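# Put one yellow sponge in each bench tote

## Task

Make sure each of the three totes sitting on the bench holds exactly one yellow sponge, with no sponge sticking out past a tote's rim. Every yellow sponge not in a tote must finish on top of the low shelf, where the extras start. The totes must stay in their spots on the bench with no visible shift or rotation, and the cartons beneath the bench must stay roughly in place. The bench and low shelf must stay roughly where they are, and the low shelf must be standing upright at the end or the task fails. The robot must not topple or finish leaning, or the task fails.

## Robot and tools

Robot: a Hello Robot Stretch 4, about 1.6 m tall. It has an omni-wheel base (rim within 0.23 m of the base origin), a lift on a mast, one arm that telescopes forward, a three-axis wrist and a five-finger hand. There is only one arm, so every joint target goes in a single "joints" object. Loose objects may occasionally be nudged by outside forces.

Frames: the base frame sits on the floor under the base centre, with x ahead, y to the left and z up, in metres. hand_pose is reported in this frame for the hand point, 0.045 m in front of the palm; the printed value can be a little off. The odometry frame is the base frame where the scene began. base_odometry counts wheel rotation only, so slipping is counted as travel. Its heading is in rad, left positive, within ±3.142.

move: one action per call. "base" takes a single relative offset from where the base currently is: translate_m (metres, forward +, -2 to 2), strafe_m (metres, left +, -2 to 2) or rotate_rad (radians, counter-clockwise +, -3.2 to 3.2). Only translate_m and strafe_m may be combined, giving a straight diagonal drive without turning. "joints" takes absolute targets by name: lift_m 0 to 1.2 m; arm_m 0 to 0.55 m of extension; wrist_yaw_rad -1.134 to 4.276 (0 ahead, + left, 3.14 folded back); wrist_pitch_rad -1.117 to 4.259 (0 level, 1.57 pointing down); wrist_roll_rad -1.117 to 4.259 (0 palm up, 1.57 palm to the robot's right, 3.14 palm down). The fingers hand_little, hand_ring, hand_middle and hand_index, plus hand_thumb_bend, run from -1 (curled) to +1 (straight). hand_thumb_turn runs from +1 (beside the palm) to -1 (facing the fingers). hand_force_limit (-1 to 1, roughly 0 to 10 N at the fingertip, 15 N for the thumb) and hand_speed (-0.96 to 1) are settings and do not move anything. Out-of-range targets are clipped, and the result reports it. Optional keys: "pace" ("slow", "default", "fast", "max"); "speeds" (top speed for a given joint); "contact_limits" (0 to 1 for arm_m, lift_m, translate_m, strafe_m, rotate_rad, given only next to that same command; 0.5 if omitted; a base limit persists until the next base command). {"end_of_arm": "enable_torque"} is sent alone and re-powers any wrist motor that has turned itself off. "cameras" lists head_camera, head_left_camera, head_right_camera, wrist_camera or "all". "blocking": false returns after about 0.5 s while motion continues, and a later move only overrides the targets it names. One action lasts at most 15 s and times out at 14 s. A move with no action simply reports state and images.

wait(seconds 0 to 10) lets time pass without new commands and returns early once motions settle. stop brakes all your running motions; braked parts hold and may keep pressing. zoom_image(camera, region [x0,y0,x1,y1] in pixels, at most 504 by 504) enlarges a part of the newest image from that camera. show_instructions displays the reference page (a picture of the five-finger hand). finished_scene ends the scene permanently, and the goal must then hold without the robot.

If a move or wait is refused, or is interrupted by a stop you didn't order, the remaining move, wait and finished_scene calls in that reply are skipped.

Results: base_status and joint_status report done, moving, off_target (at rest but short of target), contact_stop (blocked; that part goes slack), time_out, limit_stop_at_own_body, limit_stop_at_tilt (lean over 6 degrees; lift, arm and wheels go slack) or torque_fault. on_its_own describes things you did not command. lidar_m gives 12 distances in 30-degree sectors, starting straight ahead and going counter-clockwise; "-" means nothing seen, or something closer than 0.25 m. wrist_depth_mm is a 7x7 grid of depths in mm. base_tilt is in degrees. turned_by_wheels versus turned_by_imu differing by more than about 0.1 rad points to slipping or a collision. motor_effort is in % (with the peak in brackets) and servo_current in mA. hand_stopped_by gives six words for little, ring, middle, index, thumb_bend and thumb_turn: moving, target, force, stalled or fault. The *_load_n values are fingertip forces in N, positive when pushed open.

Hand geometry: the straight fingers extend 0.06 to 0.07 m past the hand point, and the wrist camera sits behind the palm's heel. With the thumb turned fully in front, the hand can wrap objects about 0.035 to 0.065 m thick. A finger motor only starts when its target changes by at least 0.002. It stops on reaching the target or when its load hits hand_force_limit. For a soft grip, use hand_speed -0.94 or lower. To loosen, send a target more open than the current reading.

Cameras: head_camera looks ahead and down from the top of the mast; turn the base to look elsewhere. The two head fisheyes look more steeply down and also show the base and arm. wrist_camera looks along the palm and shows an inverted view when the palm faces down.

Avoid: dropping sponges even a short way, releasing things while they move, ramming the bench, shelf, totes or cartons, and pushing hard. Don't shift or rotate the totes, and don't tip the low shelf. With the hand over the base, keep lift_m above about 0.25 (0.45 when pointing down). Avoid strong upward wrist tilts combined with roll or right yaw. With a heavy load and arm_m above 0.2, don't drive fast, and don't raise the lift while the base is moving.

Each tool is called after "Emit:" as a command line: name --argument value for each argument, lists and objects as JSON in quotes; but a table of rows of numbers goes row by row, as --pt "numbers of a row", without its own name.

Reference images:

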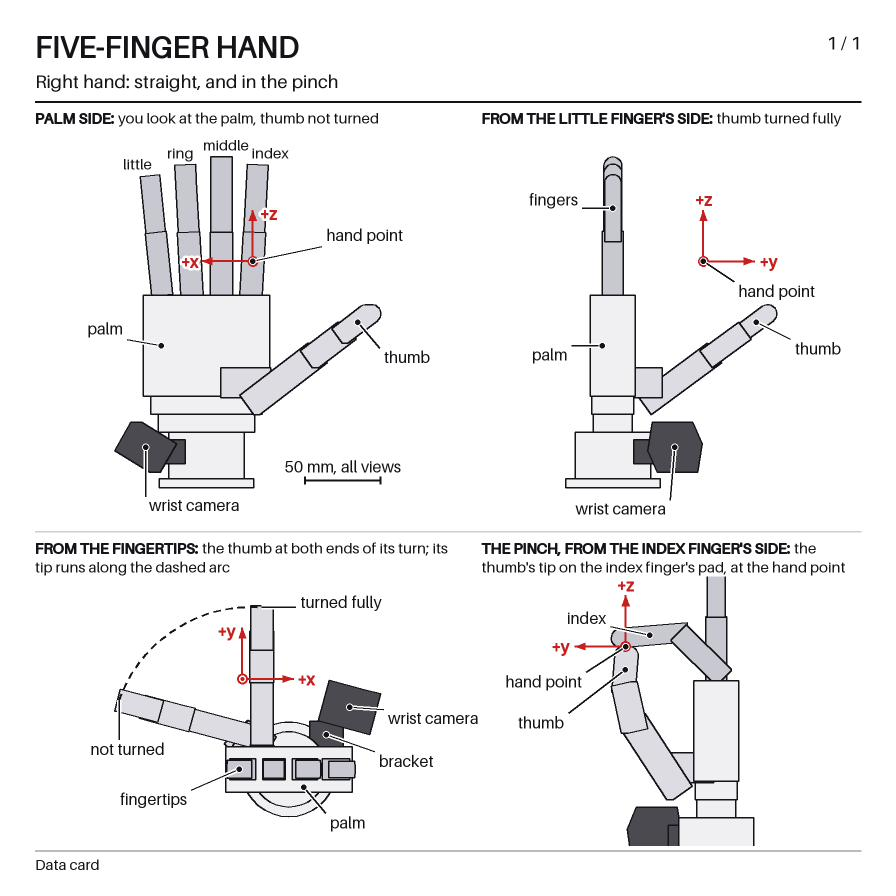

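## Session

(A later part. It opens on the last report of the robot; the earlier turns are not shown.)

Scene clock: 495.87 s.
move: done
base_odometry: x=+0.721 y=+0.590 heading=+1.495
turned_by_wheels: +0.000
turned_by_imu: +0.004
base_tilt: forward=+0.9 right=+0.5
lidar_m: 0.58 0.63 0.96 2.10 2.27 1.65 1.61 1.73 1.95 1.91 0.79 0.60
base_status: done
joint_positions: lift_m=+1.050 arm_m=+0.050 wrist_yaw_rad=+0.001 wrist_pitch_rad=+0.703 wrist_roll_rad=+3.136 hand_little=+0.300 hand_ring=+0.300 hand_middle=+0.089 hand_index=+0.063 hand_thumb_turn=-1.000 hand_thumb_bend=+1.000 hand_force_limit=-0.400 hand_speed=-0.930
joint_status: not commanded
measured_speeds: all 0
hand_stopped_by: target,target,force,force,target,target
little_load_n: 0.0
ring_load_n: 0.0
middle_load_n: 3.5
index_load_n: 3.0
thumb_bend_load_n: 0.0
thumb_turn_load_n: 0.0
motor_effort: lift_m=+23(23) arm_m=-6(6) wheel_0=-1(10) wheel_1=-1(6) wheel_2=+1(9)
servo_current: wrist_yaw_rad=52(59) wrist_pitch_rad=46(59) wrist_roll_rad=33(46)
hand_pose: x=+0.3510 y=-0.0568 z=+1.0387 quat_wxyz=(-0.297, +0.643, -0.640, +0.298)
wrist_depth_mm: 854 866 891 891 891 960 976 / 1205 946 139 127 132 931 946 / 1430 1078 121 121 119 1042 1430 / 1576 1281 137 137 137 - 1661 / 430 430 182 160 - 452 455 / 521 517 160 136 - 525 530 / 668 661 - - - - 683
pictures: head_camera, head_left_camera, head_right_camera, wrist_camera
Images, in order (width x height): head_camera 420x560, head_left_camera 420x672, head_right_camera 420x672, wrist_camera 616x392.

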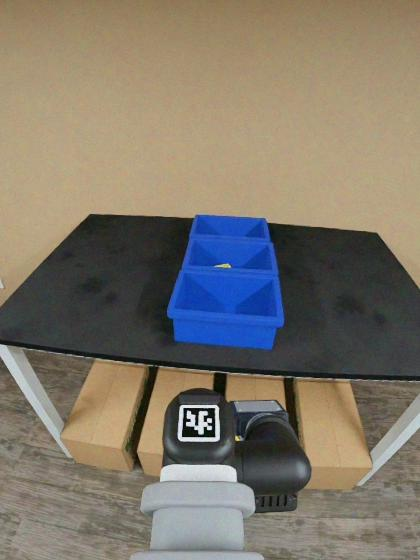

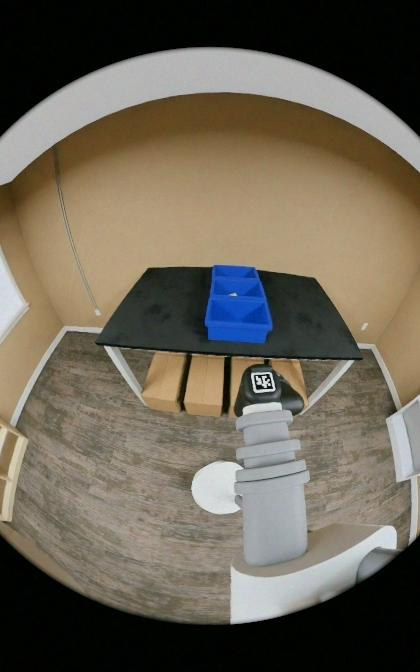

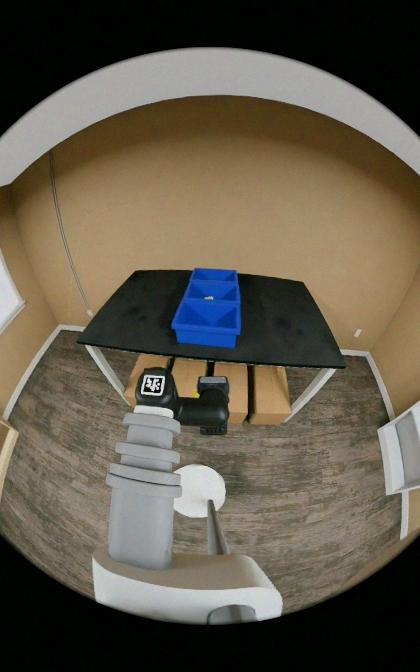

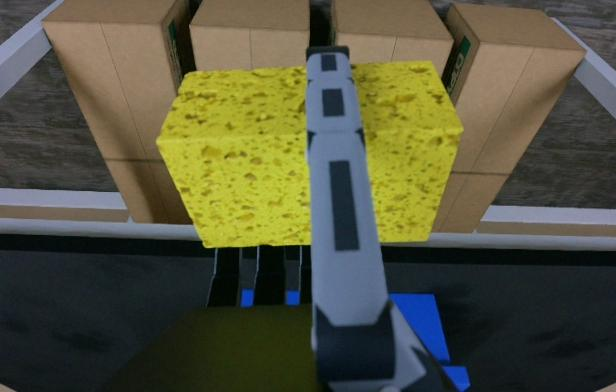

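Emit:
move --joints '{"lift_m": 1.15}'

Emit:
move --joints '{"arm_m": 0.4}' --cameras '["wrist_camera", "head_camera", "head_right_camera"]'

Scene clock: 587.60 s.
move: done
base_odometry: x=+0.721 y=+0.590 heading=+1.495
turned_by_wheels: +0.000
turned_by_imu: -0.001
base_tilt: forward=+0.8 right=+0.6
lidar_m: 0.57 0.63 0.97 2.12 2.27 1.62 1.58 1.76 1.97 1.92 0.78 0.60
base_status: not commanded
joint_positions: lift_m=+1.150 arm_m=+0.050 wrist_yaw_rad=+0.001 wrist_pitch_rad=+0.703 wrist_roll_rad=+3.136 hand_little=+0.300 hand_ring=+0.300 hand_middle=+0.089 hand_index=+0.063 hand_thumb_turn=-1.000 hand_thumb_bend=+1.000 hand_force_limit=-0.400 hand_speed=-0.930
joint_status: all done
measured_speeds: all 0
hand_stopped_by: target,target,force,force,target,target
little_load_n: 0.0
ring_load_n: 0.0
middle_load_n: 3.5
index_load_n: 3.0
thumb_bend_load_n: 0.0
thumb_turn_load_n: 0.0
motor_effort: lift_m=+24(27) arm_m=-5(6) wheel_0=-1(1) wheel_1=-1(1) wheel_2=+1(2)
servo_current: wrist_yaw_rad=39(52) wrist_pitch_rad=39(52) wrist_roll_rad=33(39)
hand_pose: x=+0.3510 y=-0.0568 z=+1.1387 quat_wxyz=(-0.297, +0.643, -0.640, +0.298)
wrist_depth_mm: 931 946 976 946 946 976 1008 / 1336 1060 139 127 132 1025 1336 / 1499 1229 121 121 119 124 1537 / 504 504 137 137 137 530 525 / 585 585 182 160 - 597 597 / 707 707 159 136 - 707 723 / - - - - - - -
pictures: none

Scene clock: 589.77 s.
move: done
base_odometry: x=+0.721 y=+0.590 heading=+1.495
turned_by_wheels: +0.000
turned_by_imu: +0.000
base_tilt: forward=+0.9 right=+0.5
lidar_m: 0.56 0.63 0.98 2.10 2.26 1.65 1.61 1.74 1.95 1.92 0.80 0.60
base_status: not commanded
joint_positions: lift_m=+1.150 arm_m=+0.400 wrist_yaw_rad=+0.001 wrist_pitch_rad=+0.703 wrist_roll_rad=+3.136 hand_little=+0.300 hand_ring=+0.300 hand_middle=+0.089 hand_index=+0.063 hand_thumb_turn=-1.000 hand_thumb_bend=+1.000 hand_force_limit=-0.400 hand_speed=-0.930
joint_status: all done
measured_speeds: all 0
hand_stopped_by: target,target,force,force,target,target
little_load_n: 0.0
ring_load_n: 0.0
middle_load_n: 3.5
index_load_n: 3.0
thumb_bend_load_n: 0.0
thumb_turn_load_n: 0.0
motor_effort: lift_m=+24(24) arm_m=+6(9) wheel_0=-1(1) wheel_1=-1(1) wheel_2=+2(2)
servo_current: wrist_yaw_rad=39(59) wrist_pitch_rad=59(59) wrist_roll_rad=26(46)
hand_pose: x=+0.7006 y=-0.0568 z=+1.1387 quat_wxyz=(-0.297, +0.643, -0.640, +0.298)
wrist_depth_mm: 327 203 208 210 212 214 219 / 359 243 138 127 132 268 239 / 413 392 121 121 119 266 418 / 484 484 137 137 137 459 488 / 585 580 182 160 - 591 591 / 699 699 158 136 - 707 707 / - - - - - - -
pictures: head_camera, head_right_camera, wrist_camera
Images, in order (width x height): head_camera 420x560, head_right_camera 420x672, wrist_camera 616x392.

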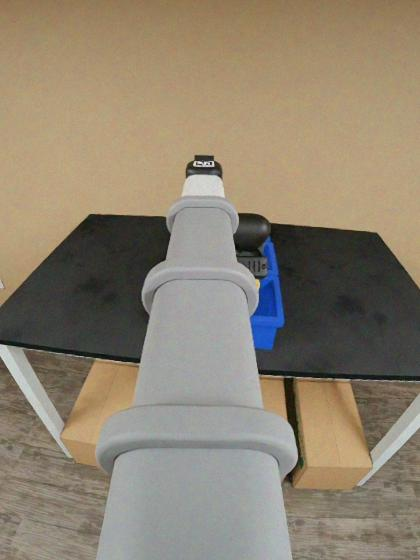

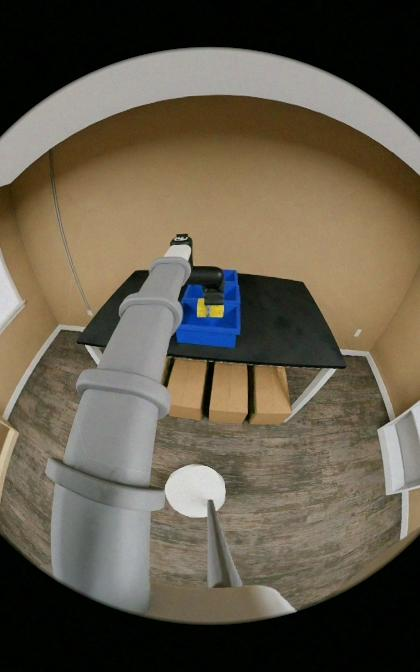

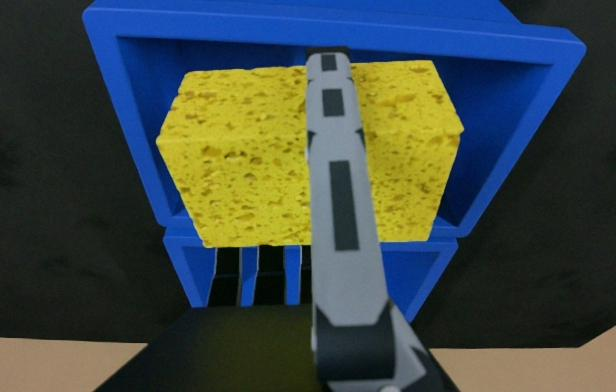

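Emit:
move --base '{"strafe_m": 0.01}' --joints '{"arm_m": 0.4705, "wrist_yaw_rad": -0.06}' --pace "slow" --cameras '["wrist_camera"]'

Emit:
move --joints '{"lift_m": 1.06}' --pace "slow" --cameras '["wrist_camera", "head_right_camera"]'

Emit:
zoom_image --camera "head_right_camera" --region '[130, 220, 270, 350]'

Scene clock: 646.43 s.
move: done
base_odometry: x=+0.711 y=+0.591 heading=+1.495
turned_by_wheels: +0.000
turned_by_imu: +0.000
base_tilt: forward=+0.9 right=+0.5
lidar_m: 0.58 0.64 0.96 2.07 2.27 1.64 1.59 1.75 1.98 1.93 0.79 0.58
base_status: done
joint_positions: lift_m=+1.150 arm_m=+0.470 wrist_yaw_rad=-0.058 wrist_pitch_rad=+0.703 wrist_roll_rad=+3.136 hand_little=+0.300 hand_ring=+0.300 hand_middle=+0.089 hand_index=+0.063 hand_thumb_turn=-1.000 hand_thumb_bend=+1.000 hand_force_limit=-0.400 hand_speed=-0.930
joint_status: all done
measured_speeds: all 0
hand_stopped_by: target,target,force,force,target,target
little_load_n: 0.0
ring_load_n: 0.0
middle_load_n: 3.5
index_load_n: 3.0
thumb_bend_load_n: 0.5
thumb_turn_load_n: 0.0
motor_effort: lift_m=+24(24) arm_m=+6(9) wheel_0=+0(6) wheel_1=+1(4) wheel_2=+1(3)
servo_current: wrist_yaw_rad=39(78) wrist_pitch_rad=39(52) wrist_roll_rad=33(46)
hand_pose: x=+0.7675 y=-0.0644 z=+1.1387 quat_wxyz=(-0.288, +0.624, -0.658, +0.306)
wrist_depth_mm: 319 - 319 320 320 287 214 / 362 - 138 127 132 252 351 / 413 281 121 121 119 258 415 / 480 469 137 137 137 488 488 / 585 585 182 160 - 591 597 / 707 699 158 136 - 707 715 / - - - - - - -
Images, in order (width x height): wrist_camera 616x392.

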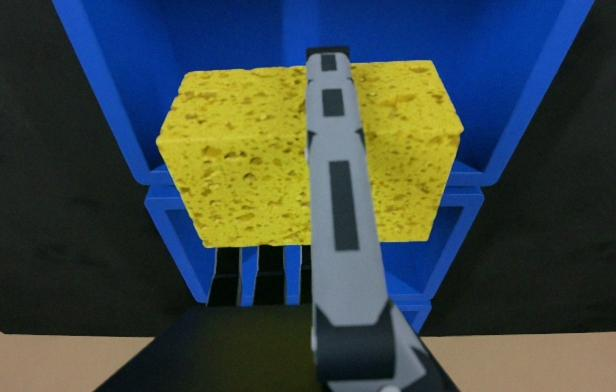

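Scene clock: 648.07 s.
move: done
base_odometry: x=+0.711 y=+0.591 heading=+1.495
turned_by_wheels: +0.000
turned_by_imu: +0.000
base_tilt: forward=+1.0 right=+0.6
lidar_m: 0.58 0.62 0.98 2.10 2.27 1.63 1.61 1.75 1.97 1.91 0.75 0.59
base_status: not commanded
joint_positions: lift_m=+1.060 arm_m=+0.470 wrist_yaw_rad=-0.058 wrist_pitch_rad=+0.703 wrist_roll_rad=+3.136 hand_little=+0.300 hand_ring=+0.300 hand_middle=+0.089 hand_index=+0.063 hand_thumb_turn=-1.000 hand_thumb_bend=+1.000 hand_force_limit=-0.400 hand_speed=-0.930
joint_status: all done
measured_speeds: all 0
hand_stopped_by: target,target,force,force,target,target
little_load_n: 0.0
ring_load_n: 0.0
middle_load_n: 3.5
index_load_n: 3.0
thumb_bend_load_n: 0.0
thumb_turn_load_n: 0.0
motor_effort: lift_m=+15(22) arm_m=+6(6) wheel_0=+0(1) wheel_1=+1(1) wheel_2=+1(1)
servo_current: wrist_yaw_rad=39(59) wrist_pitch_rad=13(59) wrist_roll_rad=39(46)
hand_pose: x=+0.7675 y=-0.0644 z=+1.0494 quat_wxyz=(-0.288, +0.624, -0.658, +0.306)
wrist_depth_mm: - 231 232 232 233 232 211 / - 260 139 127 132 252 211 / - - 121 121 119 237 212 / 191 - 137 137 137 252 212 / 427 - 174 160 - - 224 / 544 304 160 136 - 260 549 / 691 683 - - - - 707
pictures: head_right_camera, wrist_camera
Images, in order (width x height): head_right_camera 420x672, wrist_camera 616x392.

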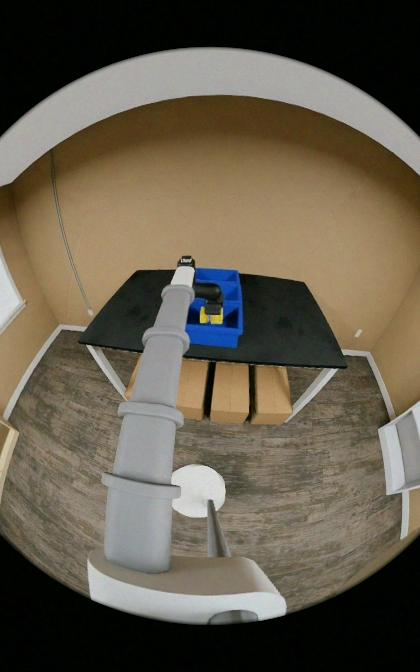

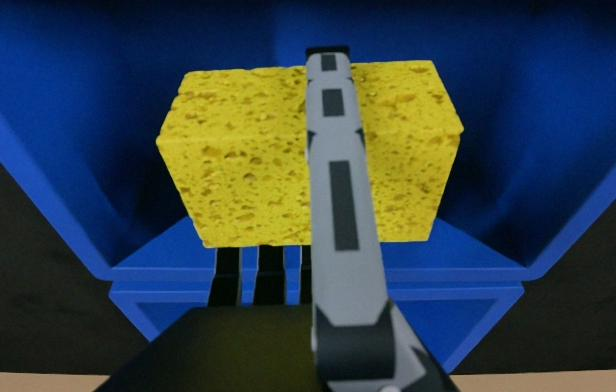

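Scaled by 3.600 from the camera's image (finer frame: 600x960).

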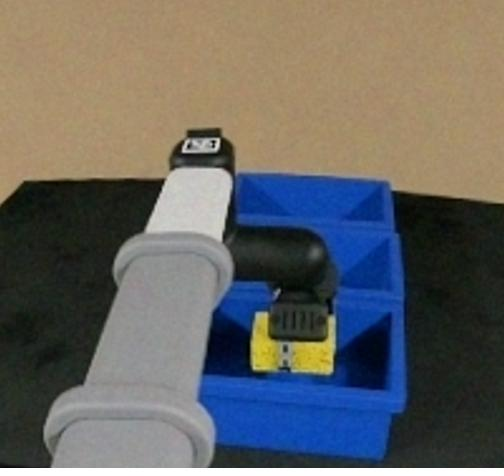

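Emit:
move --joints '{"lift_m": 0.985}' --pace "slow" --cameras '["wrist_camera", "head_right_camera"]' --contact_limits '{"lift_m": 0.1}'

Emit:
zoom_image --camera "head_right_camera" --region '[130, 220, 270, 350]'

Scene clock: 658.43 s.
move: done
base_odometry: x=+0.711 y=+0.591 heading=+1.495
turned_by_wheels: +0.000
turned_by_imu: -0.001
base_tilt: forward=+1.0 right=+0.5
lidar_m: 0.57 0.62 0.95 2.10 2.26 1.63 1.59 1.74 1.97 1.92 0.78 0.61
base_status: not commanded
joint_positions: lift_m=+0.985 arm_m=+0.470 wrist_yaw_rad=-0.058 wrist_pitch_rad=+0.703 wrist_roll_rad=+3.136 hand_little=+0.300 hand_ring=+0.300 hand_middle=+0.089 hand_index=+0.063 hand_thumb_turn=-1.000 hand_thumb_bend=+1.000 hand_force_limit=-0.400 hand_speed=-0.930
joint_status: all done
measured_speeds: all 0
hand_stopped_by: target,target,force,force,target,target
little_load_n: 0.0
ring_load_n: 0.0
middle_load_n: 3.5
index_load_n: 3.0
thumb_bend_load_n: 0.0
thumb_turn_load_n: 0.0
motor_effort: lift_m=+15(17) arm_m=+6(6) wheel_0=+0(1) wheel_1=+1(1) wheel_2=+1(1)
servo_current: wrist_yaw_rad=46(59) wrist_pitch_rad=39(52) wrist_roll_rad=26(39)
contact_limits: lift_m 0.1
hand_pose: x=+0.7675 y=-0.0644 z=+0.9744 quat_wxyz=(-0.288, +0.624, -0.658, +0.306)
wrist_depth_mm: - - - - - - - / - - - - - - - / - 205 121 121 120 212 206 / - 233 137 137 137 237 211 / - - 175 160 - - 211 / - - 138 136 - - - / - - - - - - -
pictures: head_right_camera, wrist_camera
Images, in order (width x height): head_right_camera 420x672, wrist_camera 616x392.

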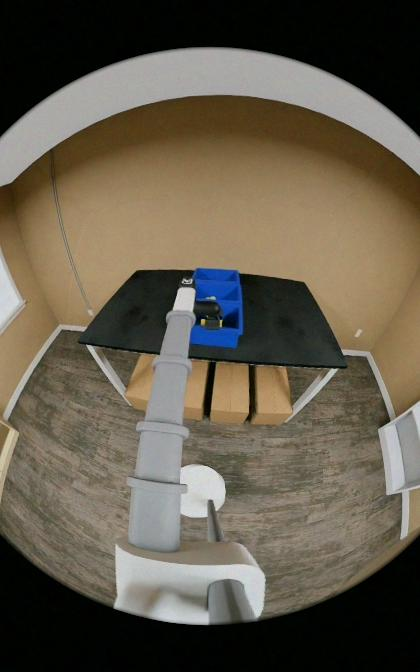

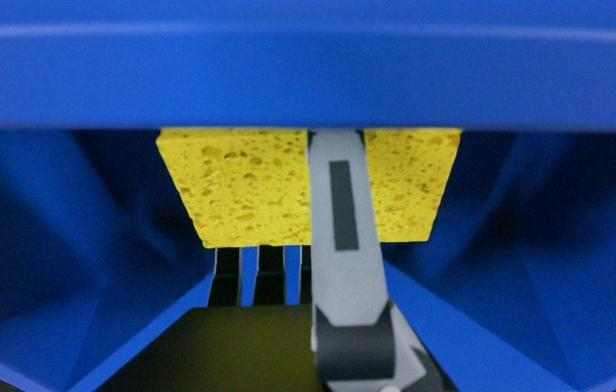

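Scaled by 3.600 from the camera's image (finer frame: 600x960).

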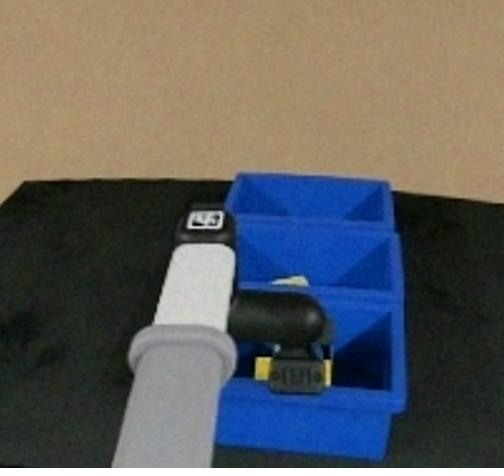

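Emit:
move --joints '{"lift_m": 0.97}' --pace "slow" --cameras '["wrist_camera", "head_right_camera"]' --contact_limits '{"lift_m": 0.0}'

Emit:
zoom_image --camera "head_right_camera" --region '[130, 220, 270, 350]'

Scene clock: 681.73 s.
move: done
base_odometry: x=+0.711 y=+0.591 heading=+1.495
turned_by_wheels: +0.000
turned_by_imu: -0.001
base_tilt: forward=+0.9 right=+0.7
lidar_m: 0.59 0.64 0.96 2.10 2.26 1.64 1.59 1.76 1.96 1.92 0.78 0.60
base_status: not commanded
joint_positions: lift_m=+0.970 arm_m=+0.470 wrist_yaw_rad=-0.058 wrist_pitch_rad=+0.703 wrist_roll_rad=+3.136 hand_little=+0.300 hand_ring=+0.300 hand_middle=+0.089 hand_index=+0.063 hand_thumb_turn=-1.000 hand_thumb_bend=+1.000 hand_force_limit=-0.400 hand_speed=-0.930
joint_status: all done
measured_speeds: all 0
hand_stopped_by: target,target,force,force,target,target
little_load_n: 0.0
ring_load_n: 0.0
middle_load_n: 3.0
index_load_n: 3.0
thumb_bend_load_n: 0.0
thumb_turn_load_n: 0.0
motor_effort: lift_m=+15(16) arm_m=+6(6) wheel_0=+0(1) wheel_1=+1(1) wheel_2=+1(1)
servo_current: wrist_yaw_rad=46(52) wrist_pitch_rad=33(46) wrist_roll_rad=26(46)
contact_limits: lift_m 0
hand_pose: x=+0.7675 y=-0.0644 z=+0.9594 quat_wxyz=(-0.288, +0.624, -0.658, +0.306)
wrist_depth_mm: - - - - - - - / - - - - - - - / - - - - - - - / - 235 147 - - 235 - / - - 176 160 - - 211 / - - 138 136 - - - / - - - - - - -
pictures: head_right_camera, wrist_camera
Images, in order (width x height): head_right_camera 420x672, wrist_camera 616x392.

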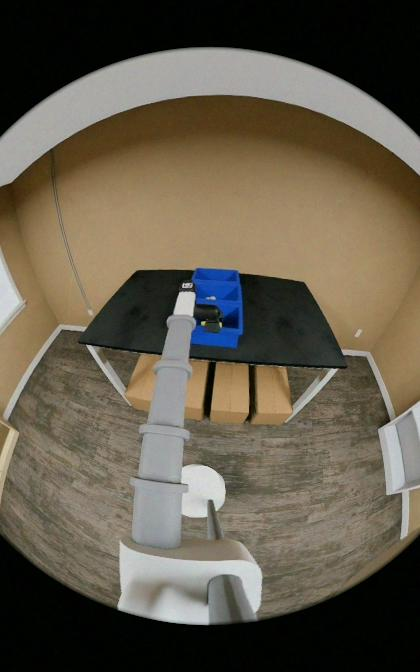

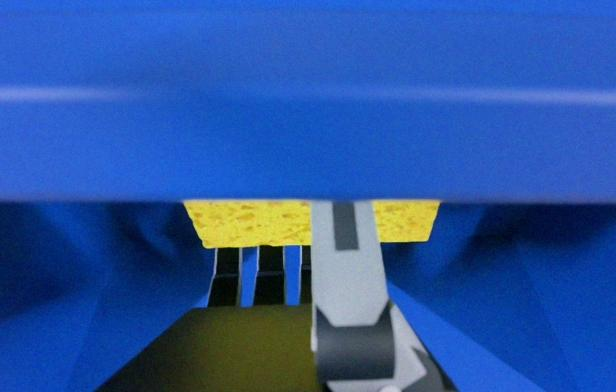

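Scaled by 3.600 from the camera's image (finer frame: 600x960).

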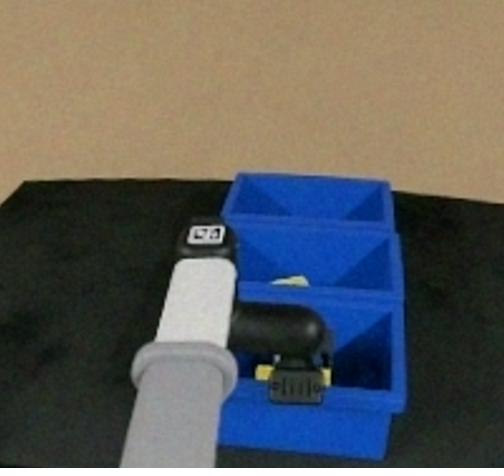

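Emit:
move --joints '{"lift_m": 0.966}' --pace "slow" --cameras '["wrist_camera"]' --contact_limits '{"lift_m": 0.0}'

Scene clock: 692.70 s.
move: done
base_odometry: x=+0.711 y=+0.591 heading=+1.495
turned_by_wheels: +0.000
turned_by_imu: -0.001
base_tilt: forward=+1.0 right=+0.5
lidar_m: 0.59 0.64 0.97 2.09 2.27 1.65 1.60 1.74 1.98 1.92 0.78 0.60
base_status: not commanded
joint_positions: lift_m=+0.966 arm_m=+0.470 wrist_yaw_rad=-0.058 wrist_pitch_rad=+0.703 wrist_roll_rad=+3.136 hand_little=+0.300 hand_ring=+0.300 hand_middle=+0.089 hand_index=+0.063 hand_thumb_turn=-1.000 hand_thumb_bend=+1.000 hand_force_limit=-0.400 hand_speed=-0.930
joint_status: all done
measured_speeds: all 0
hand_stopped_by: target,target,force,force,target,target
little_load_n: 0.5
ring_load_n: 0.0
middle_load_n: 3.5
index_load_n: 2.5
thumb_bend_load_n: 0.0
thumb_turn_load_n: 0.0
motor_effort: lift_m=+15(16) arm_m=+6(6) wheel_0=+0(0) wheel_1=+1(1) wheel_2=+1(1)
servo_current: wrist_yaw_rad=39(52) wrist_pitch_rad=33(46) wrist_roll_rad=39(39)
contact_limits: lift_m 0
hand_pose: x=+0.7675 y=-0.0644 z=+0.9554 quat_wxyz=(-0.288, +0.624, -0.658, +0.306)
wrist_depth_mm: - - - - - - - / - - - - - - - / - - - - - - - / - - - - - - - / - - 176 160 - - 212 / - - 138 136 - - - / - - - - - - -
Images, in order (width x height): wrist_camera 616x392.

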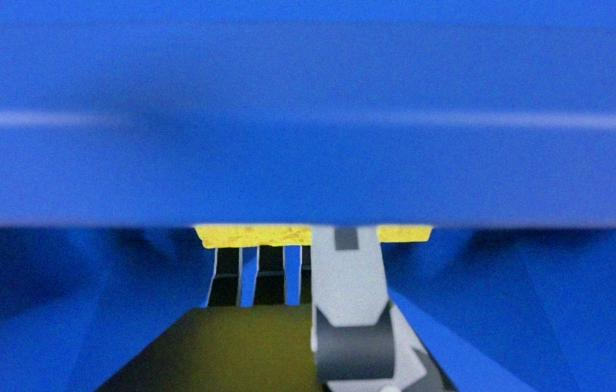

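Emit:
move --joints '{"lift_m": 0.963}' --pace "slow" --cameras '["wrist_camera"]' --contact_limits '{"lift_m": 0.0}'

Scene clock: 697.17 s.
move: done
base_odometry: x=+0.711 y=+0.591 heading=+1.495
turned_by_wheels: +0.000
turned_by_imu: -0.001
base_tilt: forward=+0.9 right=+0.6
lidar_m: 0.58 0.64 0.95 2.09 2.26 1.64 1.60 1.74 1.96 1.91 0.79 0.59
base_status: not commanded
joint_positions: lift_m=+0.963 arm_m=+0.470 wrist_yaw_rad=-0.058 wrist_pitch_rad=+0.703 wrist_roll_rad=+3.136 hand_little=+0.300 hand_ring=+0.300 hand_middle=+0.089 hand_index=+0.063 hand_thumb_turn=-1.000 hand_thumb_bend=+1.000 hand_force_limit=-0.400 hand_speed=-0.930
joint_status: all done
measured_speeds: all 0
hand_stopped_by: target,target,force,force,target,target
little_load_n: 0.0
ring_load_n: 0.0
middle_load_n: 3.5
index_load_n: 3.0
thumb_bend_load_n: 0.0
thumb_turn_load_n: 0.0
motor_effort: lift_m=+15(16) arm_m=+6(6) wheel_0=+0(0) wheel_1=+1(1) wheel_2=+1(1)
servo_current: wrist_yaw_rad=39(52) wrist_pitch_rad=39(46) wrist_roll_rad=33(46)
contact_limits: lift_m 0
hand_pose: x=+0.7675 y=-0.0644 z=+0.9524 quat_wxyz=(-0.288, +0.624, -0.658, +0.306)
wrist_depth_mm: - - - - - - - / - - - - - - - / - - - - - - - / - - - - - - - / - - - - - - - / - - 138 136 - - - / - - - - - - -
Images, in order (width x height): wrist_camera 616x392.

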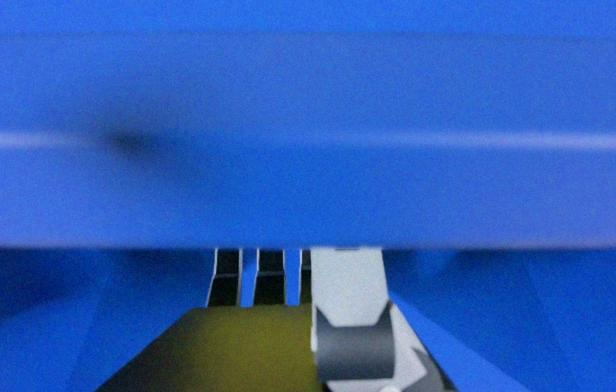

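Emit:
move --joints '{"hand_index": 0.35, "hand_middle": 0.35}' --cameras '["wrist_camera", "head_right_camera"]'

Emit:
zoom_image --camera "head_right_camera" --region '[150, 250, 260, 350]'

Scene clock: 711.73 s.
move: done
base_odometry: x=+0.711 y=+0.591 heading=+1.495
turned_by_wheels: +0.000
turned_by_imu: -0.001
base_tilt: forward=+1.0 right=+0.5
lidar_m: 0.57 0.64 0.96 2.09 2.26 1.63 1.61 1.76 1.96 1.91 0.79 0.59
base_status: not commanded
joint_positions: lift_m=+0.963 arm_m=+0.470 wrist_yaw_rad=-0.058 wrist_pitch_rad=+0.703 wrist_roll_rad=+3.136 hand_little=+0.300 hand_ring=+0.300 hand_middle=+0.350 hand_index=+0.350 hand_thumb_turn=-1.000 hand_thumb_bend=+1.000 hand_force_limit=-0.400 hand_speed=-0.930
joint_status: all done
measured_speeds: all 0
hand_stopped_by: target,target,target,target,target,target
little_load_n: 0.0
ring_load_n: 0.0
middle_load_n: 0.0
index_load_n: 0.0
thumb_bend_load_n: 0.0
thumb_turn_load_n: 0.0
motor_effort: lift_m=+15(15) arm_m=+6(6) wheel_0=+0(1) wheel_1=+1(1) wheel_2=+1(2)
servo_current: wrist_yaw_rad=46(59) wrist_pitch_rad=46(59) wrist_roll_rad=33(46)
contact_limits: lift_m 0
hand_pose: x=+0.7675 y=-0.0644 z=+0.9524 quat_wxyz=(-0.288, +0.624, -0.658, +0.306)
wrist_depth_mm: - - - - - - - / - - - - - - - / - - - - - - - / - - - - - - - / - - - - - - - / - - 138 136 - - - / - - - - - - -
pictures: head_right_camera, wrist_camera
Images, in order (width x height): head_right_camera 420x672, wrist_camera 616x392.

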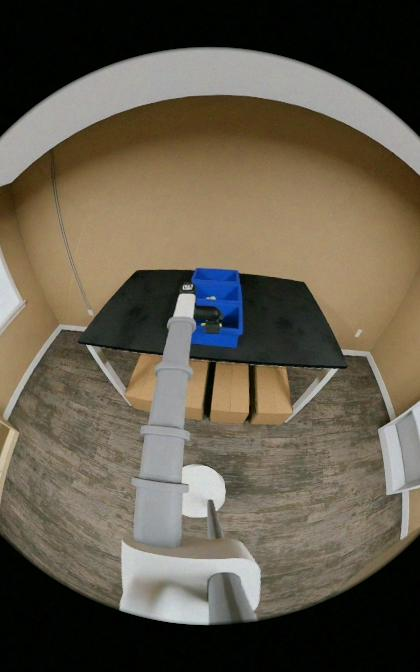

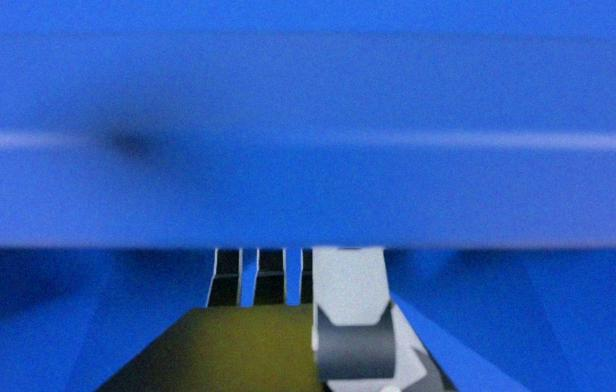

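Scaled by 4.582 from the camera's image (finer frame: 600x960).

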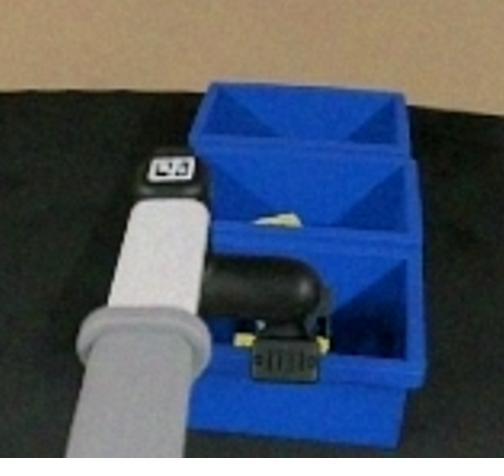

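Emit:
move --joints '{"arm_m": 0.465}' --pace "slow"

Emit:
move --joints '{"lift_m": 1.06}' --pace "slow" --cameras '["wrist_camera"]'

Scene clock: 717.80 s.
move: done
base_odometry: x=+0.711 y=+0.591 heading=+1.495
turned_by_wheels: +0.000
turned_by_imu: -0.001
base_tilt: forward=+0.9 right=+0.6
lidar_m: 0.58 0.64 0.97 2.10 2.24 1.63 1.59 1.75 1.96 1.93 0.78 0.60
base_status: not commanded
joint_positions: lift_m=+0.963 arm_m=+0.465 wrist_yaw_rad=-0.058 wrist_pitch_rad=+0.703 wrist_roll_rad=+3.136 hand_little=+0.300 hand_ring=+0.300 hand_middle=+0.350 hand_index=+0.350 hand_thumb_turn=-1.000 hand_thumb_bend=+1.000 hand_force_limit=-0.400 hand_speed=-0.930
joint_status: all done
measured_speeds: all 0
hand_stopped_by: target,target,target,target,target,target
little_load_n: 0.0
ring_load_n: 0.0
middle_load_n: -0.5
index_load_n: 0.0
thumb_bend_load_n: 0.0
thumb_turn_load_n: 0.0
motor_effort: lift_m=+15(15) arm_m=-6(8) wheel_0=+0(0) wheel_1=+1(1) wheel_2=+0(1)
servo_current: wrist_yaw_rad=39(52) wrist_pitch_rad=26(52) wrist_roll_rad=33(39)
contact_limits: lift_m 0
hand_pose: x=+0.7625 y=-0.0644 z=+0.9524 quat_wxyz=(-0.288, +0.624, -0.658, +0.306)
wrist_depth_mm: - - - - - - - / - - - - - - - / - - - - - - - / - - - - - - - / - - - - - - - / - - 138 136 - - - / - - - - - - -
pictures: none

Scene clock: 719.47 s.
move: done
base_odometry: x=+0.711 y=+0.591 heading=+1.495
turned_by_wheels: +0.000
turned_by_imu: +0.000
base_tilt: forward=+0.9 right=+0.6
lidar_m: 0.59 0.64 0.96 2.11 2.24 1.64 1.60 1.75 1.97 1.93 0.80 0.60
base_status: not commanded
joint_positions: lift_m=+1.060 arm_m=+0.465 wrist_yaw_rad=-0.058 wrist_pitch_rad=+0.703 wrist_roll_rad=+3.136 hand_little=+0.300 hand_ring=+0.300 hand_middle=+0.350 hand_index=+0.350 hand_thumb_turn=-1.000 hand_thumb_bend=+1.000 hand_force_limit=-0.400 hand_speed=-0.930
joint_status: all done
measured_speeds: all 0
hand_stopped_by: target,target,target,target,target,target
little_load_n: -0.5
ring_load_n: 0.0
middle_load_n: 0.0
index_load_n: 0.0
thumb_bend_load_n: 0.0
thumb_turn_load_n: 0.0
motor_effort: lift_m=+23(26) arm_m=-6(6) wheel_0=+0(1) wheel_1=+1(1) wheel_2=+1(1)
servo_current: wrist_yaw_rad=46(52) wrist_pitch_rad=39(65) wrist_roll_rad=33(39)
hand_pose: x=+0.7625 y=-0.0644 z=+1.0486 quat_wxyz=(-0.288, +0.624, -0.658, +0.306)
wrist_depth_mm: - 230 207 192 197 232 211 / - 260 248 206 255 255 212 / - - 298 293 291 283 213 / 190 - - - - 253 213 / 430 - 182 182 - - 224 / 539 300 158 136 - 258 549 / 691 683 - - - - 699
Images, in order (width x height): wrist_camera 616x392.

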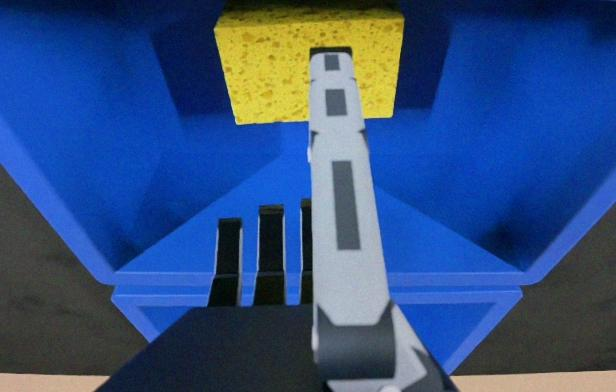

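Emit:
move --joints '{"lift_m": 1.15}'

Emit:
move --joints '{"arm_m": 0.55, "wrist_yaw_rad": 0.0, "hand_speed": 0.4, "hand_thumb_turn": 1.0, "wrist_pitch_rad": 0.8}' --cameras '["wrist_camera"]'

Emit:
move --base '{"translate_m": 0.12}' --cameras '["wrist_camera", "head_camera"]' --contact_limits '{"translate_m": 0.1}' --pace "slow"

Scene clock: 748.30 s.
move: done
base_odometry: x=+0.711 y=+0.591 heading=+1.495
turned_by_wheels: +0.000
turned_by_imu: -0.001
base_tilt: forward=+1.0 right=+0.6
lidar_m: 0.57 0.63 0.98 2.09 2.24 1.64 1.60 1.77 1.97 1.94 0.78 0.60
base_status: not commanded
joint_positions: lift_m=+1.150 arm_m=+0.465 wrist_yaw_rad=-0.058 wrist_pitch_rad=+0.703 wrist_roll_rad=+3.136 hand_little=+0.300 hand_ring=+0.300 hand_middle=+0.350 hand_index=+0.350 hand_thumb_turn=-1.000 hand_thumb_bend=+1.000 hand_force_limit=-0.400 hand_speed=-0.930
joint_status: all done
measured_speeds: all 0
hand_stopped_by: target,target,target,target,target,target
little_load_n: 0.0
ring_load_n: 0.0
middle_load_n: 0.0
index_load_n: 0.0
thumb_bend_load_n: 0.0
thumb_turn_load_n: 0.0
motor_effort: lift_m=+23(26) arm_m=-6(6) wheel_0=+0(1) wheel_1=+1(1) wheel_2=+1(1)
servo_current: wrist_yaw_rad=59(59) wrist_pitch_rad=46(52) wrist_roll_rad=39(46)
hand_pose: x=+0.7625 y=-0.0644 z=+1.1387 quat_wxyz=(-0.288, +0.624, -0.658, +0.306)
wrist_depth_mm: 319 - 319 276 312 289 214 / 359 - 351 343 351 289 353 / 413 402 - - - 289 418 / 484 469 320 196 - 459 488 / 585 580 364 181 - 591 591 / 699 707 158 136 - 707 715 / - - - - - - -
pictures: none

Scene clock: 749.53 s.
move: done
base_odometry: x=+0.711 y=+0.591 heading=+1.495
turned_by_wheels: +0.000
turned_by_imu: +0.000
base_tilt: forward=+1.0 right=+0.6
lidar_m: 0.57 0.64 0.95 2.09 2.27 1.62 1.58 1.76 1.99 1.93 0.79 0.58
base_status: not commanded
joint_positions: lift_m=+1.150 arm_m=+0.547 wrist_yaw_rad=-0.001 wrist_pitch_rad=+0.800 wrist_roll_rad=+3.136 hand_little=+0.300 hand_ring=+0.300 hand_middle=+0.350 hand_index=+0.350 hand_thumb_turn=+1.000 hand_thumb_bend=+1.000 hand_force_limit=-0.400 hand_speed=+0.400
joint_status: all done
joint sent to its limit — arm_m, upper limit.
measured_speeds: all 0
hand_stopped_by: target,target,target,target,target,target
little_load_n: 0.0
ring_load_n: 0.0
middle_load_n: 0.0
index_load_n: 0.0
thumb_bend_load_n: 0.0
thumb_turn_load_n: 0.0
motor_effort: lift_m=+23(24) arm_m=+6(9) wheel_0=+0(1) wheel_1=+1(2) wheel_2=+1(1)
servo_current: wrist_yaw_rad=52(72) wrist_pitch_rad=20(72) wrist_roll_rad=26(46)
hand_pose: x=+0.8290 y=-0.0571 z=+1.1270 quat_wxyz=(-0.265, +0.656, -0.654, +0.267)
wrist_depth_mm: 303 306 309 309 307 263 204 / 334 - - - - 245 343 / 389 262 265 270 - 253 387 / 442 324 433 266 424 418 430 / 517 397 402 183 184 484 - / 615 615 159 135 - - - / 732 699 - - - - -
Images, in order (width x height): wrist_camera 616x392.

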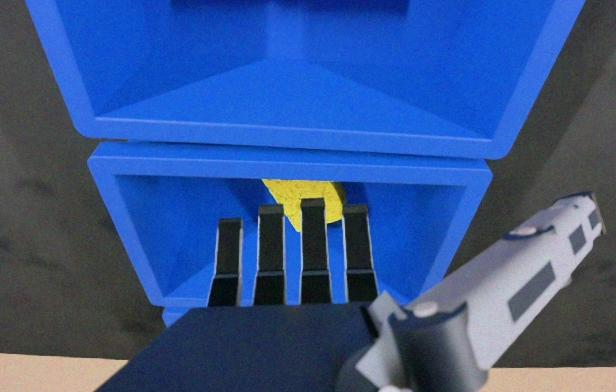

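Scene clock: 752.00 s.
move: done
base_odometry: x=+0.720 y=+0.710 heading=+1.495
turned_by_wheels: +0.000
turned_by_imu: -0.002
base_tilt: forward=+0.9 right=+0.6
lidar_m: 0.46 0.52 0.74 2.11 2.26 1.75 1.72 1.89 1.98 1.92 0.64 0.46
base_status: done
joint_positions: lift_m=+1.150 arm_m=+0.547 wrist_yaw_rad=-0.001 wrist_pitch_rad=+0.800 wrist_roll_rad=+3.136 hand_little=+0.300 hand_ring=+0.300 hand_middle=+0.350 hand_index=+0.350 hand_thumb_turn=+1.000 hand_thumb_bend=+1.000 hand_force_limit=-0.400 hand_speed=+0.400
joint_status: not commanded
measured_speeds: all 0
hand_stopped_by: target,target,target,target,target,target
little_load_n: 0.0
ring_load_n: 0.0
middle_load_n: 0.0
index_load_n: 0.0
thumb_bend_load_n: 0.0
thumb_turn_load_n: 0.0
motor_effort: lift_m=+23(24) arm_m=+6(6) wheel_0=+0(6) wheel_1=+0(6) wheel_2=+2(8)
servo_current: wrist_yaw_rad=39(59) wrist_pitch_rad=39(59) wrist_roll_rad=33(46)
contact_limits: translate_m 0.1
hand_pose: x=+0.8291 y=-0.0570 z=+1.1270 quat_wxyz=(-0.265, +0.657, -0.654, +0.267)
wrist_depth_mm: 211 300 300 274 307 193 309 / 237 312 342 301 342 - 343 / 384 315 375 368 375 377 387 / 442 309 325 330 334 442 430 / 512 496 186 183 307 500 - / 621 615 158 135 - - - / - - - - - - -
pictures: head_camera, wrist_camera
Images, in order (width x height): head_camera 420x560, wrist_camera 616x392.

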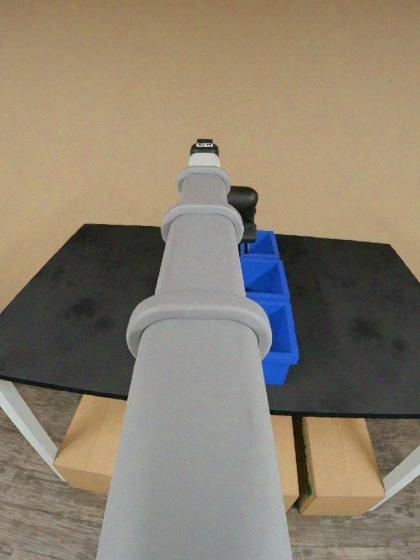

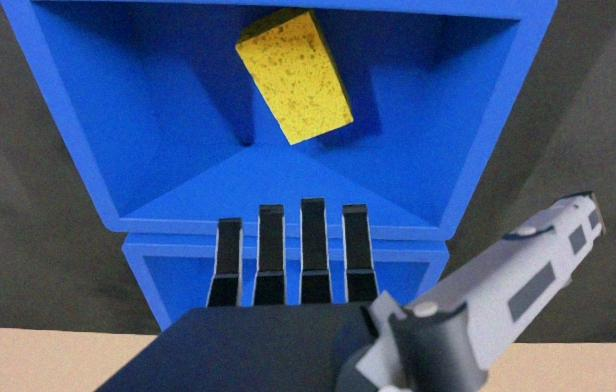

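Emit:
move --joints '{"arm_m": 0.05, "wrist_pitch_rad": 0.707}' --pace "fast"

Emit:
move --base '{"translate_m": -0.3}' --joints '{"lift_m": 0.85, "hand_index": 1, "hand_middle": 1, "hand_ring": 1, "hand_little": 1}'

Emit:
move --base '{"rotate_rad": 1.449}'

Emit:
move --base '{"translate_m": 1.42, "strafe_m": 0.72}' --cameras '["all"]'

Scene clock: 817.20 s.
move: done
base_odometry: x=+0.721 y=+0.710 heading=+1.495
turned_by_wheels: +0.000
turned_by_imu: -0.001
base_tilt: forward=+0.9 right=+0.5
lidar_m: 0.46 0.50 0.76 2.10 2.27 1.75 1.72 1.89 1.98 1.94 0.64 0.46
base_status: not commanded
joint_positions: lift_m=+1.150 arm_m=+0.050 wrist_yaw_rad=-0.001 wrist_pitch_rad=+0.714 wrist_roll_rad=+3.137 hand_little=+0.300 hand_ring=+0.300 hand_middle=+0.350 hand_index=+0.350 hand_thumb_turn=+1.000 hand_thumb_bend=+1.000 hand_force_limit=-0.400 hand_speed=+0.400
joint_status: all done
measured_speeds: all 0
hand_stopped_by: target,target,target,target,target,target
little_load_n: 0.0
ring_load_n: 0.0
middle_load_n: 0.0
index_load_n: 0.0
thumb_bend_load_n: -0.5
thumb_turn_load_n: 0.0
motor_effort: lift_m=+23(24) arm_m=-6(9) wheel_0=+0(1) wheel_1=+0(1) wheel_2=+1(2)
servo_current: wrist_yaw_rad=46(65) wrist_pitch_rad=46(91) wrist_roll_rad=39(39)
contact_limits: translate_m 0.1
hand_pose: x=+0.3489 y=-0.0571 z=+1.1373 quat_wxyz=(-0.293, +0.644, -0.642, +0.295)
wrist_depth_mm: 1182 931 931 960 917 960 991 / 1336 1042 1078 1078 1118 1060 1336 / 413 415 421 427 427 430 442 / 480 484 455 198 455 484 473 / 580 580 370 183 377 535 - / 732 691 158 135 - - - / - - - - - - -
pictures: none

Scene clock: 819.67 s.
move: done
base_odometry: x=+0.698 y=+0.411 heading=+1.495
turned_by_wheels: +0.000
turned_by_imu: +0.001
base_tilt: forward=+0.8 right=+0.5
lidar_m: 0.75 0.83 2.54 2.08 2.32 1.45 1.42 1.55 2.27 1.92 1.03 0.77
base_status: done
joint_positions: lift_m=+0.850 arm_m=+0.050 wrist_yaw_rad=-0.001 wrist_pitch_rad=+0.714 wrist_roll_rad=+3.137 hand_little=+1.000 hand_ring=+1.000 hand_middle=+1.000 hand_index=+1.000 hand_thumb_turn=+1.000 hand_thumb_bend=+1.000 hand_force_limit=-0.400 hand_speed=+0.400
joint_status: all done
measured_speeds: all 0
hand_stopped_by: target,target,target,target,target,target
little_load_n: 0.0
ring_load_n: 0.0
middle_load_n: 0.0
index_load_n: 0.0
thumb_bend_load_n: 0.5
thumb_turn_load_n: 0.0
motor_effort: lift_m=+15(23) arm_m=-6(6) wheel_0=+0(6) wheel_1=+1(6) wheel_2=-1(11)
servo_current: wrist_yaw_rad=52(59) wrist_pitch_rad=33(59) wrist_roll_rad=26(46)
hand_pose: x=+0.3489 y=-0.0570 z=+0.8379 quat_wxyz=(-0.293, +0.644, -0.642, +0.295)
wrist_depth_mm: 931 904 917 917 904 917 931 / 991 976 991 1008 1008 1025 1025 / 866 878 891 891 904 931 931 / 1366 976 1008 1025 931 1008 946 / 1576 1182 1182 1118 - 1118 - / - 1366 140 134 - - - / - - - - - - -
pictures: none

Scene clock: 821.67 s.
move: done
base_odometry: x=+0.698 y=+0.411 heading=+2.945
turned_by_wheels: +1.449
turned_by_imu: +1.442
base_tilt: forward=+0.9 right=+0.6
lidar_m: 2.09 2.21 1.48 1.40 1.47 2.30 1.87 2.00 0.80 0.75 0.80 1.11
base_status: done
joint_positions: lift_m=+0.850 arm_m=+0.050 wrist_yaw_rad=-0.001 wrist_pitch_rad=+0.714 wrist_roll_rad=+3.137 hand_little=+1.000 hand_ring=+1.000 hand_middle=+1.000 hand_index=+1.000 hand_thumb_turn=+1.000 hand_thumb_bend=+1.000 hand_force_limit=-0.400 hand_speed=+0.400
joint_status: not commanded
measured_speeds: all 0
hand_stopped_by: target,target,target,target,target,target
little_load_n: 0.0
ring_load_n: 0.0
middle_load_n: 0.0
index_load_n: 0.0
thumb_bend_load_n: 0.0
thumb_turn_load_n: 0.0
motor_effort: lift_m=+16(16) arm_m=-5(6) wheel_0=+1(7) wheel_1=+1(8) wheel_2=+0(8)
servo_current: wrist_yaw_rad=33(59) wrist_pitch_rad=39(59) wrist_roll_rad=33(39)
hand_pose: x=+0.3490 y=-0.0570 z=+0.8379 quat_wxyz=(-0.293, +0.645, -0.642, +0.295)
wrist_depth_mm: 904 904 917 917 917 917 931 / 946 1025 1025 1025 1025 1025 1025 / 1160 1182 1160 1182 1182 1160 1160 / 1366 1366 1366 1366 1336 1366 1308 / 1618 1618 1661 1618 1618 1576 - / - - 187 135 - - - / - - - - - - -
pictures: none

Scene clock: 828.33 s.
move: done
base_odometry: x=-0.836 y=-0.017 heading=+2.945
turned_by_wheels: +0.000
turned_by_imu: -0.006
base_tilt: forward=+0.9 right=+0.5
lidar_m: 0.67 0.70 1.37 1.30 1.37 1.23 2.81 2.20 1.63 2.41 1.55 0.71
base_status: done
joint_positions: lift_m=+0.850 arm_m=+0.050 wrist_yaw_rad=-0.001 wrist_pitch_rad=+0.714 wrist_roll_rad=+3.137 hand_little=+1.000 hand_ring=+1.000 hand_middle=+1.000 hand_index=+1.000 hand_thumb_turn=+1.000 hand_thumb_bend=+1.000 hand_force_limit=-0.400 hand_speed=+0.400
joint_status: not commanded
measured_speeds: all 0
hand_stopped_by: target,target,target,target,target,target
little_load_n: 0.0
ring_load_n: 0.0
middle_load_n: 0.0
index_load_n: 0.0
thumb_bend_load_n: -0.5
thumb_turn_load_n: 0.0
motor_effort: lift_m=+16(16) arm_m=-6(6) wheel_0=-1(4) wheel_1=-1(9) wheel_2=+2(11)
servo_current: wrist_yaw_rad=46(59) wrist_pitch_rad=39(65) wrist_roll_rad=26(46)
hand_pose: x=+0.3490 y=-0.0570 z=+0.8379 quat_wxyz=(-0.293, +0.645, -0.642, +0.295)
wrist_depth_mm: 931 904 917 917 917 917 931 / 1025 976 960 960 946 931 946 / 1098 904 798 798 798 768 768 / 759 866 866 866 866 891 854 / 640 609 609 585 615 597 - / 904 699 187 134 - - - / 866 866 - - - - -
pictures: head_camera, head_left_camera, head_right_camera, wrist_camera
Images, in order (width x height): head_camera 420x560, head_left_camera 420x672, head_right_camera 420x672, wrist_camera 616x392.

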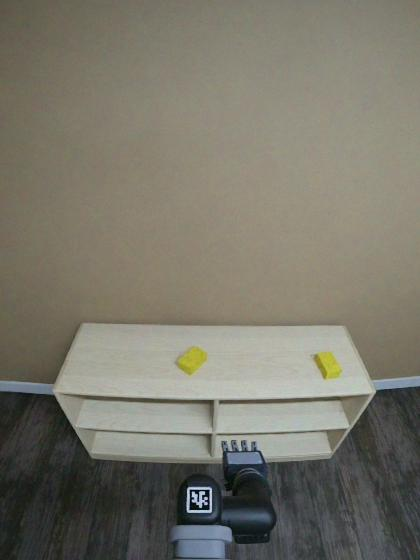

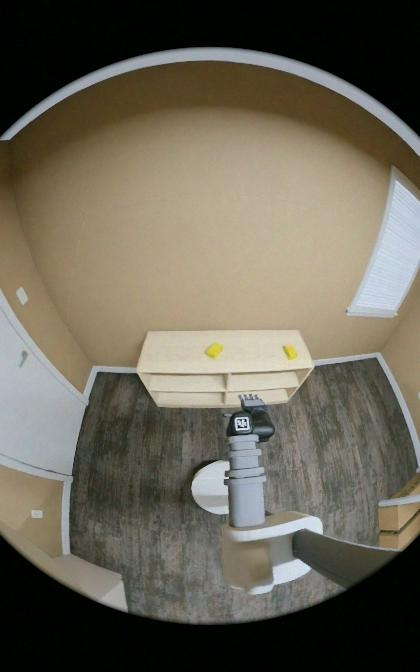

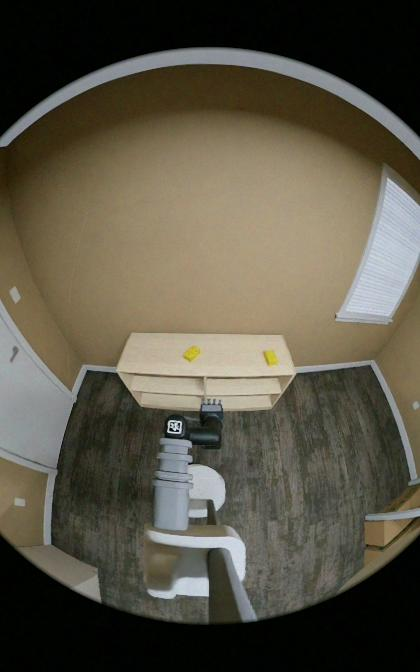

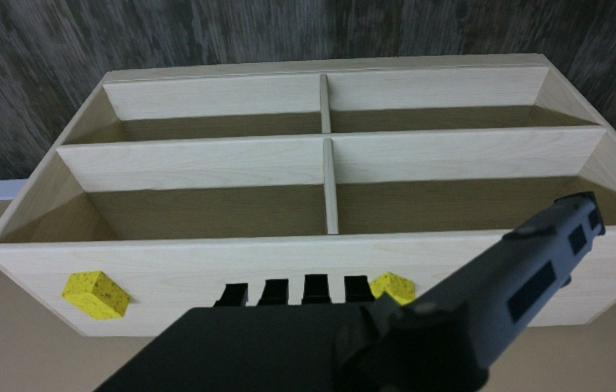

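Emit:
move --base '{"translate_m": 0.2}' --joints '{"arm_m": 0.1, "lift_m": 0.78, "wrist_pitch_rad": 0.7}' --cameras '["wrist_camera"]'

Emit:
zoom_image --camera "wrist_camera" --region '[200, 100, 504, 392]'

Scene clock: 837.87 s.
move: done
base_odometry: x=-1.032 y=+0.022 heading=+2.945
turned_by_wheels: +0.000
turned_by_imu: -0.002
base_tilt: forward=+0.9 right=+0.7
lidar_m: 0.48 0.51 0.70 1.28 1.33 1.41 2.81 2.18 1.75 2.41 0.69 0.55
base_status: done
joint_positions: lift_m=+0.780 arm_m=+0.100 wrist_yaw_rad=-0.001 wrist_pitch_rad=+0.707 wrist_roll_rad=+3.137 hand_little=+1.000 hand_ring=+1.000 hand_middle=+1.000 hand_index=+1.000 hand_thumb_turn=+1.000 hand_thumb_bend=+1.000 hand_force_limit=-0.400 hand_speed=+0.400
joint_status: all done
measured_speeds: all 0
hand_stopped_by: target,target,target,target,target,target
little_load_n: 0.0
ring_load_n: 0.0
middle_load_n: 0.0
index_load_n: 0.0
thumb_bend_load_n: 0.0
thumb_turn_load_n: 0.0
motor_effort: lift_m=+15(16) arm_m=+5(9) wheel_0=+1(6) wheel_1=-1(7) wheel_2=+1(9)
servo_current: wrist_yaw_rad=39(59) wrist_pitch_rad=52(98) wrist_roll_rad=33(46)
hand_pose: x=+0.3998 y=-0.0570 z=+0.7688 quat_wxyz=(-0.295, +0.644, -0.641, +0.297)
wrist_depth_mm: 741 741 732 539 539 544 539 / 580 580 585 569 580 580 580 / 621 627 627 355 355 355 357 / 389 392 389 392 392 394 382 / 459 473 469 473 427 439 - / 597 591 188 134 - - - / 615 615 - - - - -
Images, in order (width x height): wrist_camera 616x392.

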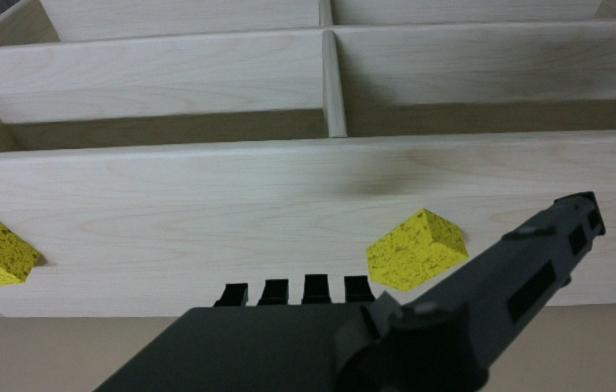

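Scaled by 1.658.

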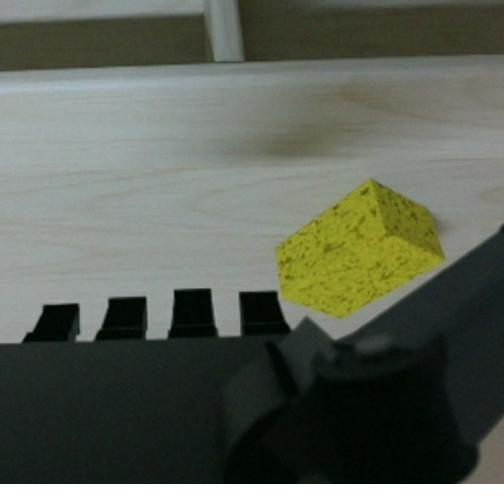

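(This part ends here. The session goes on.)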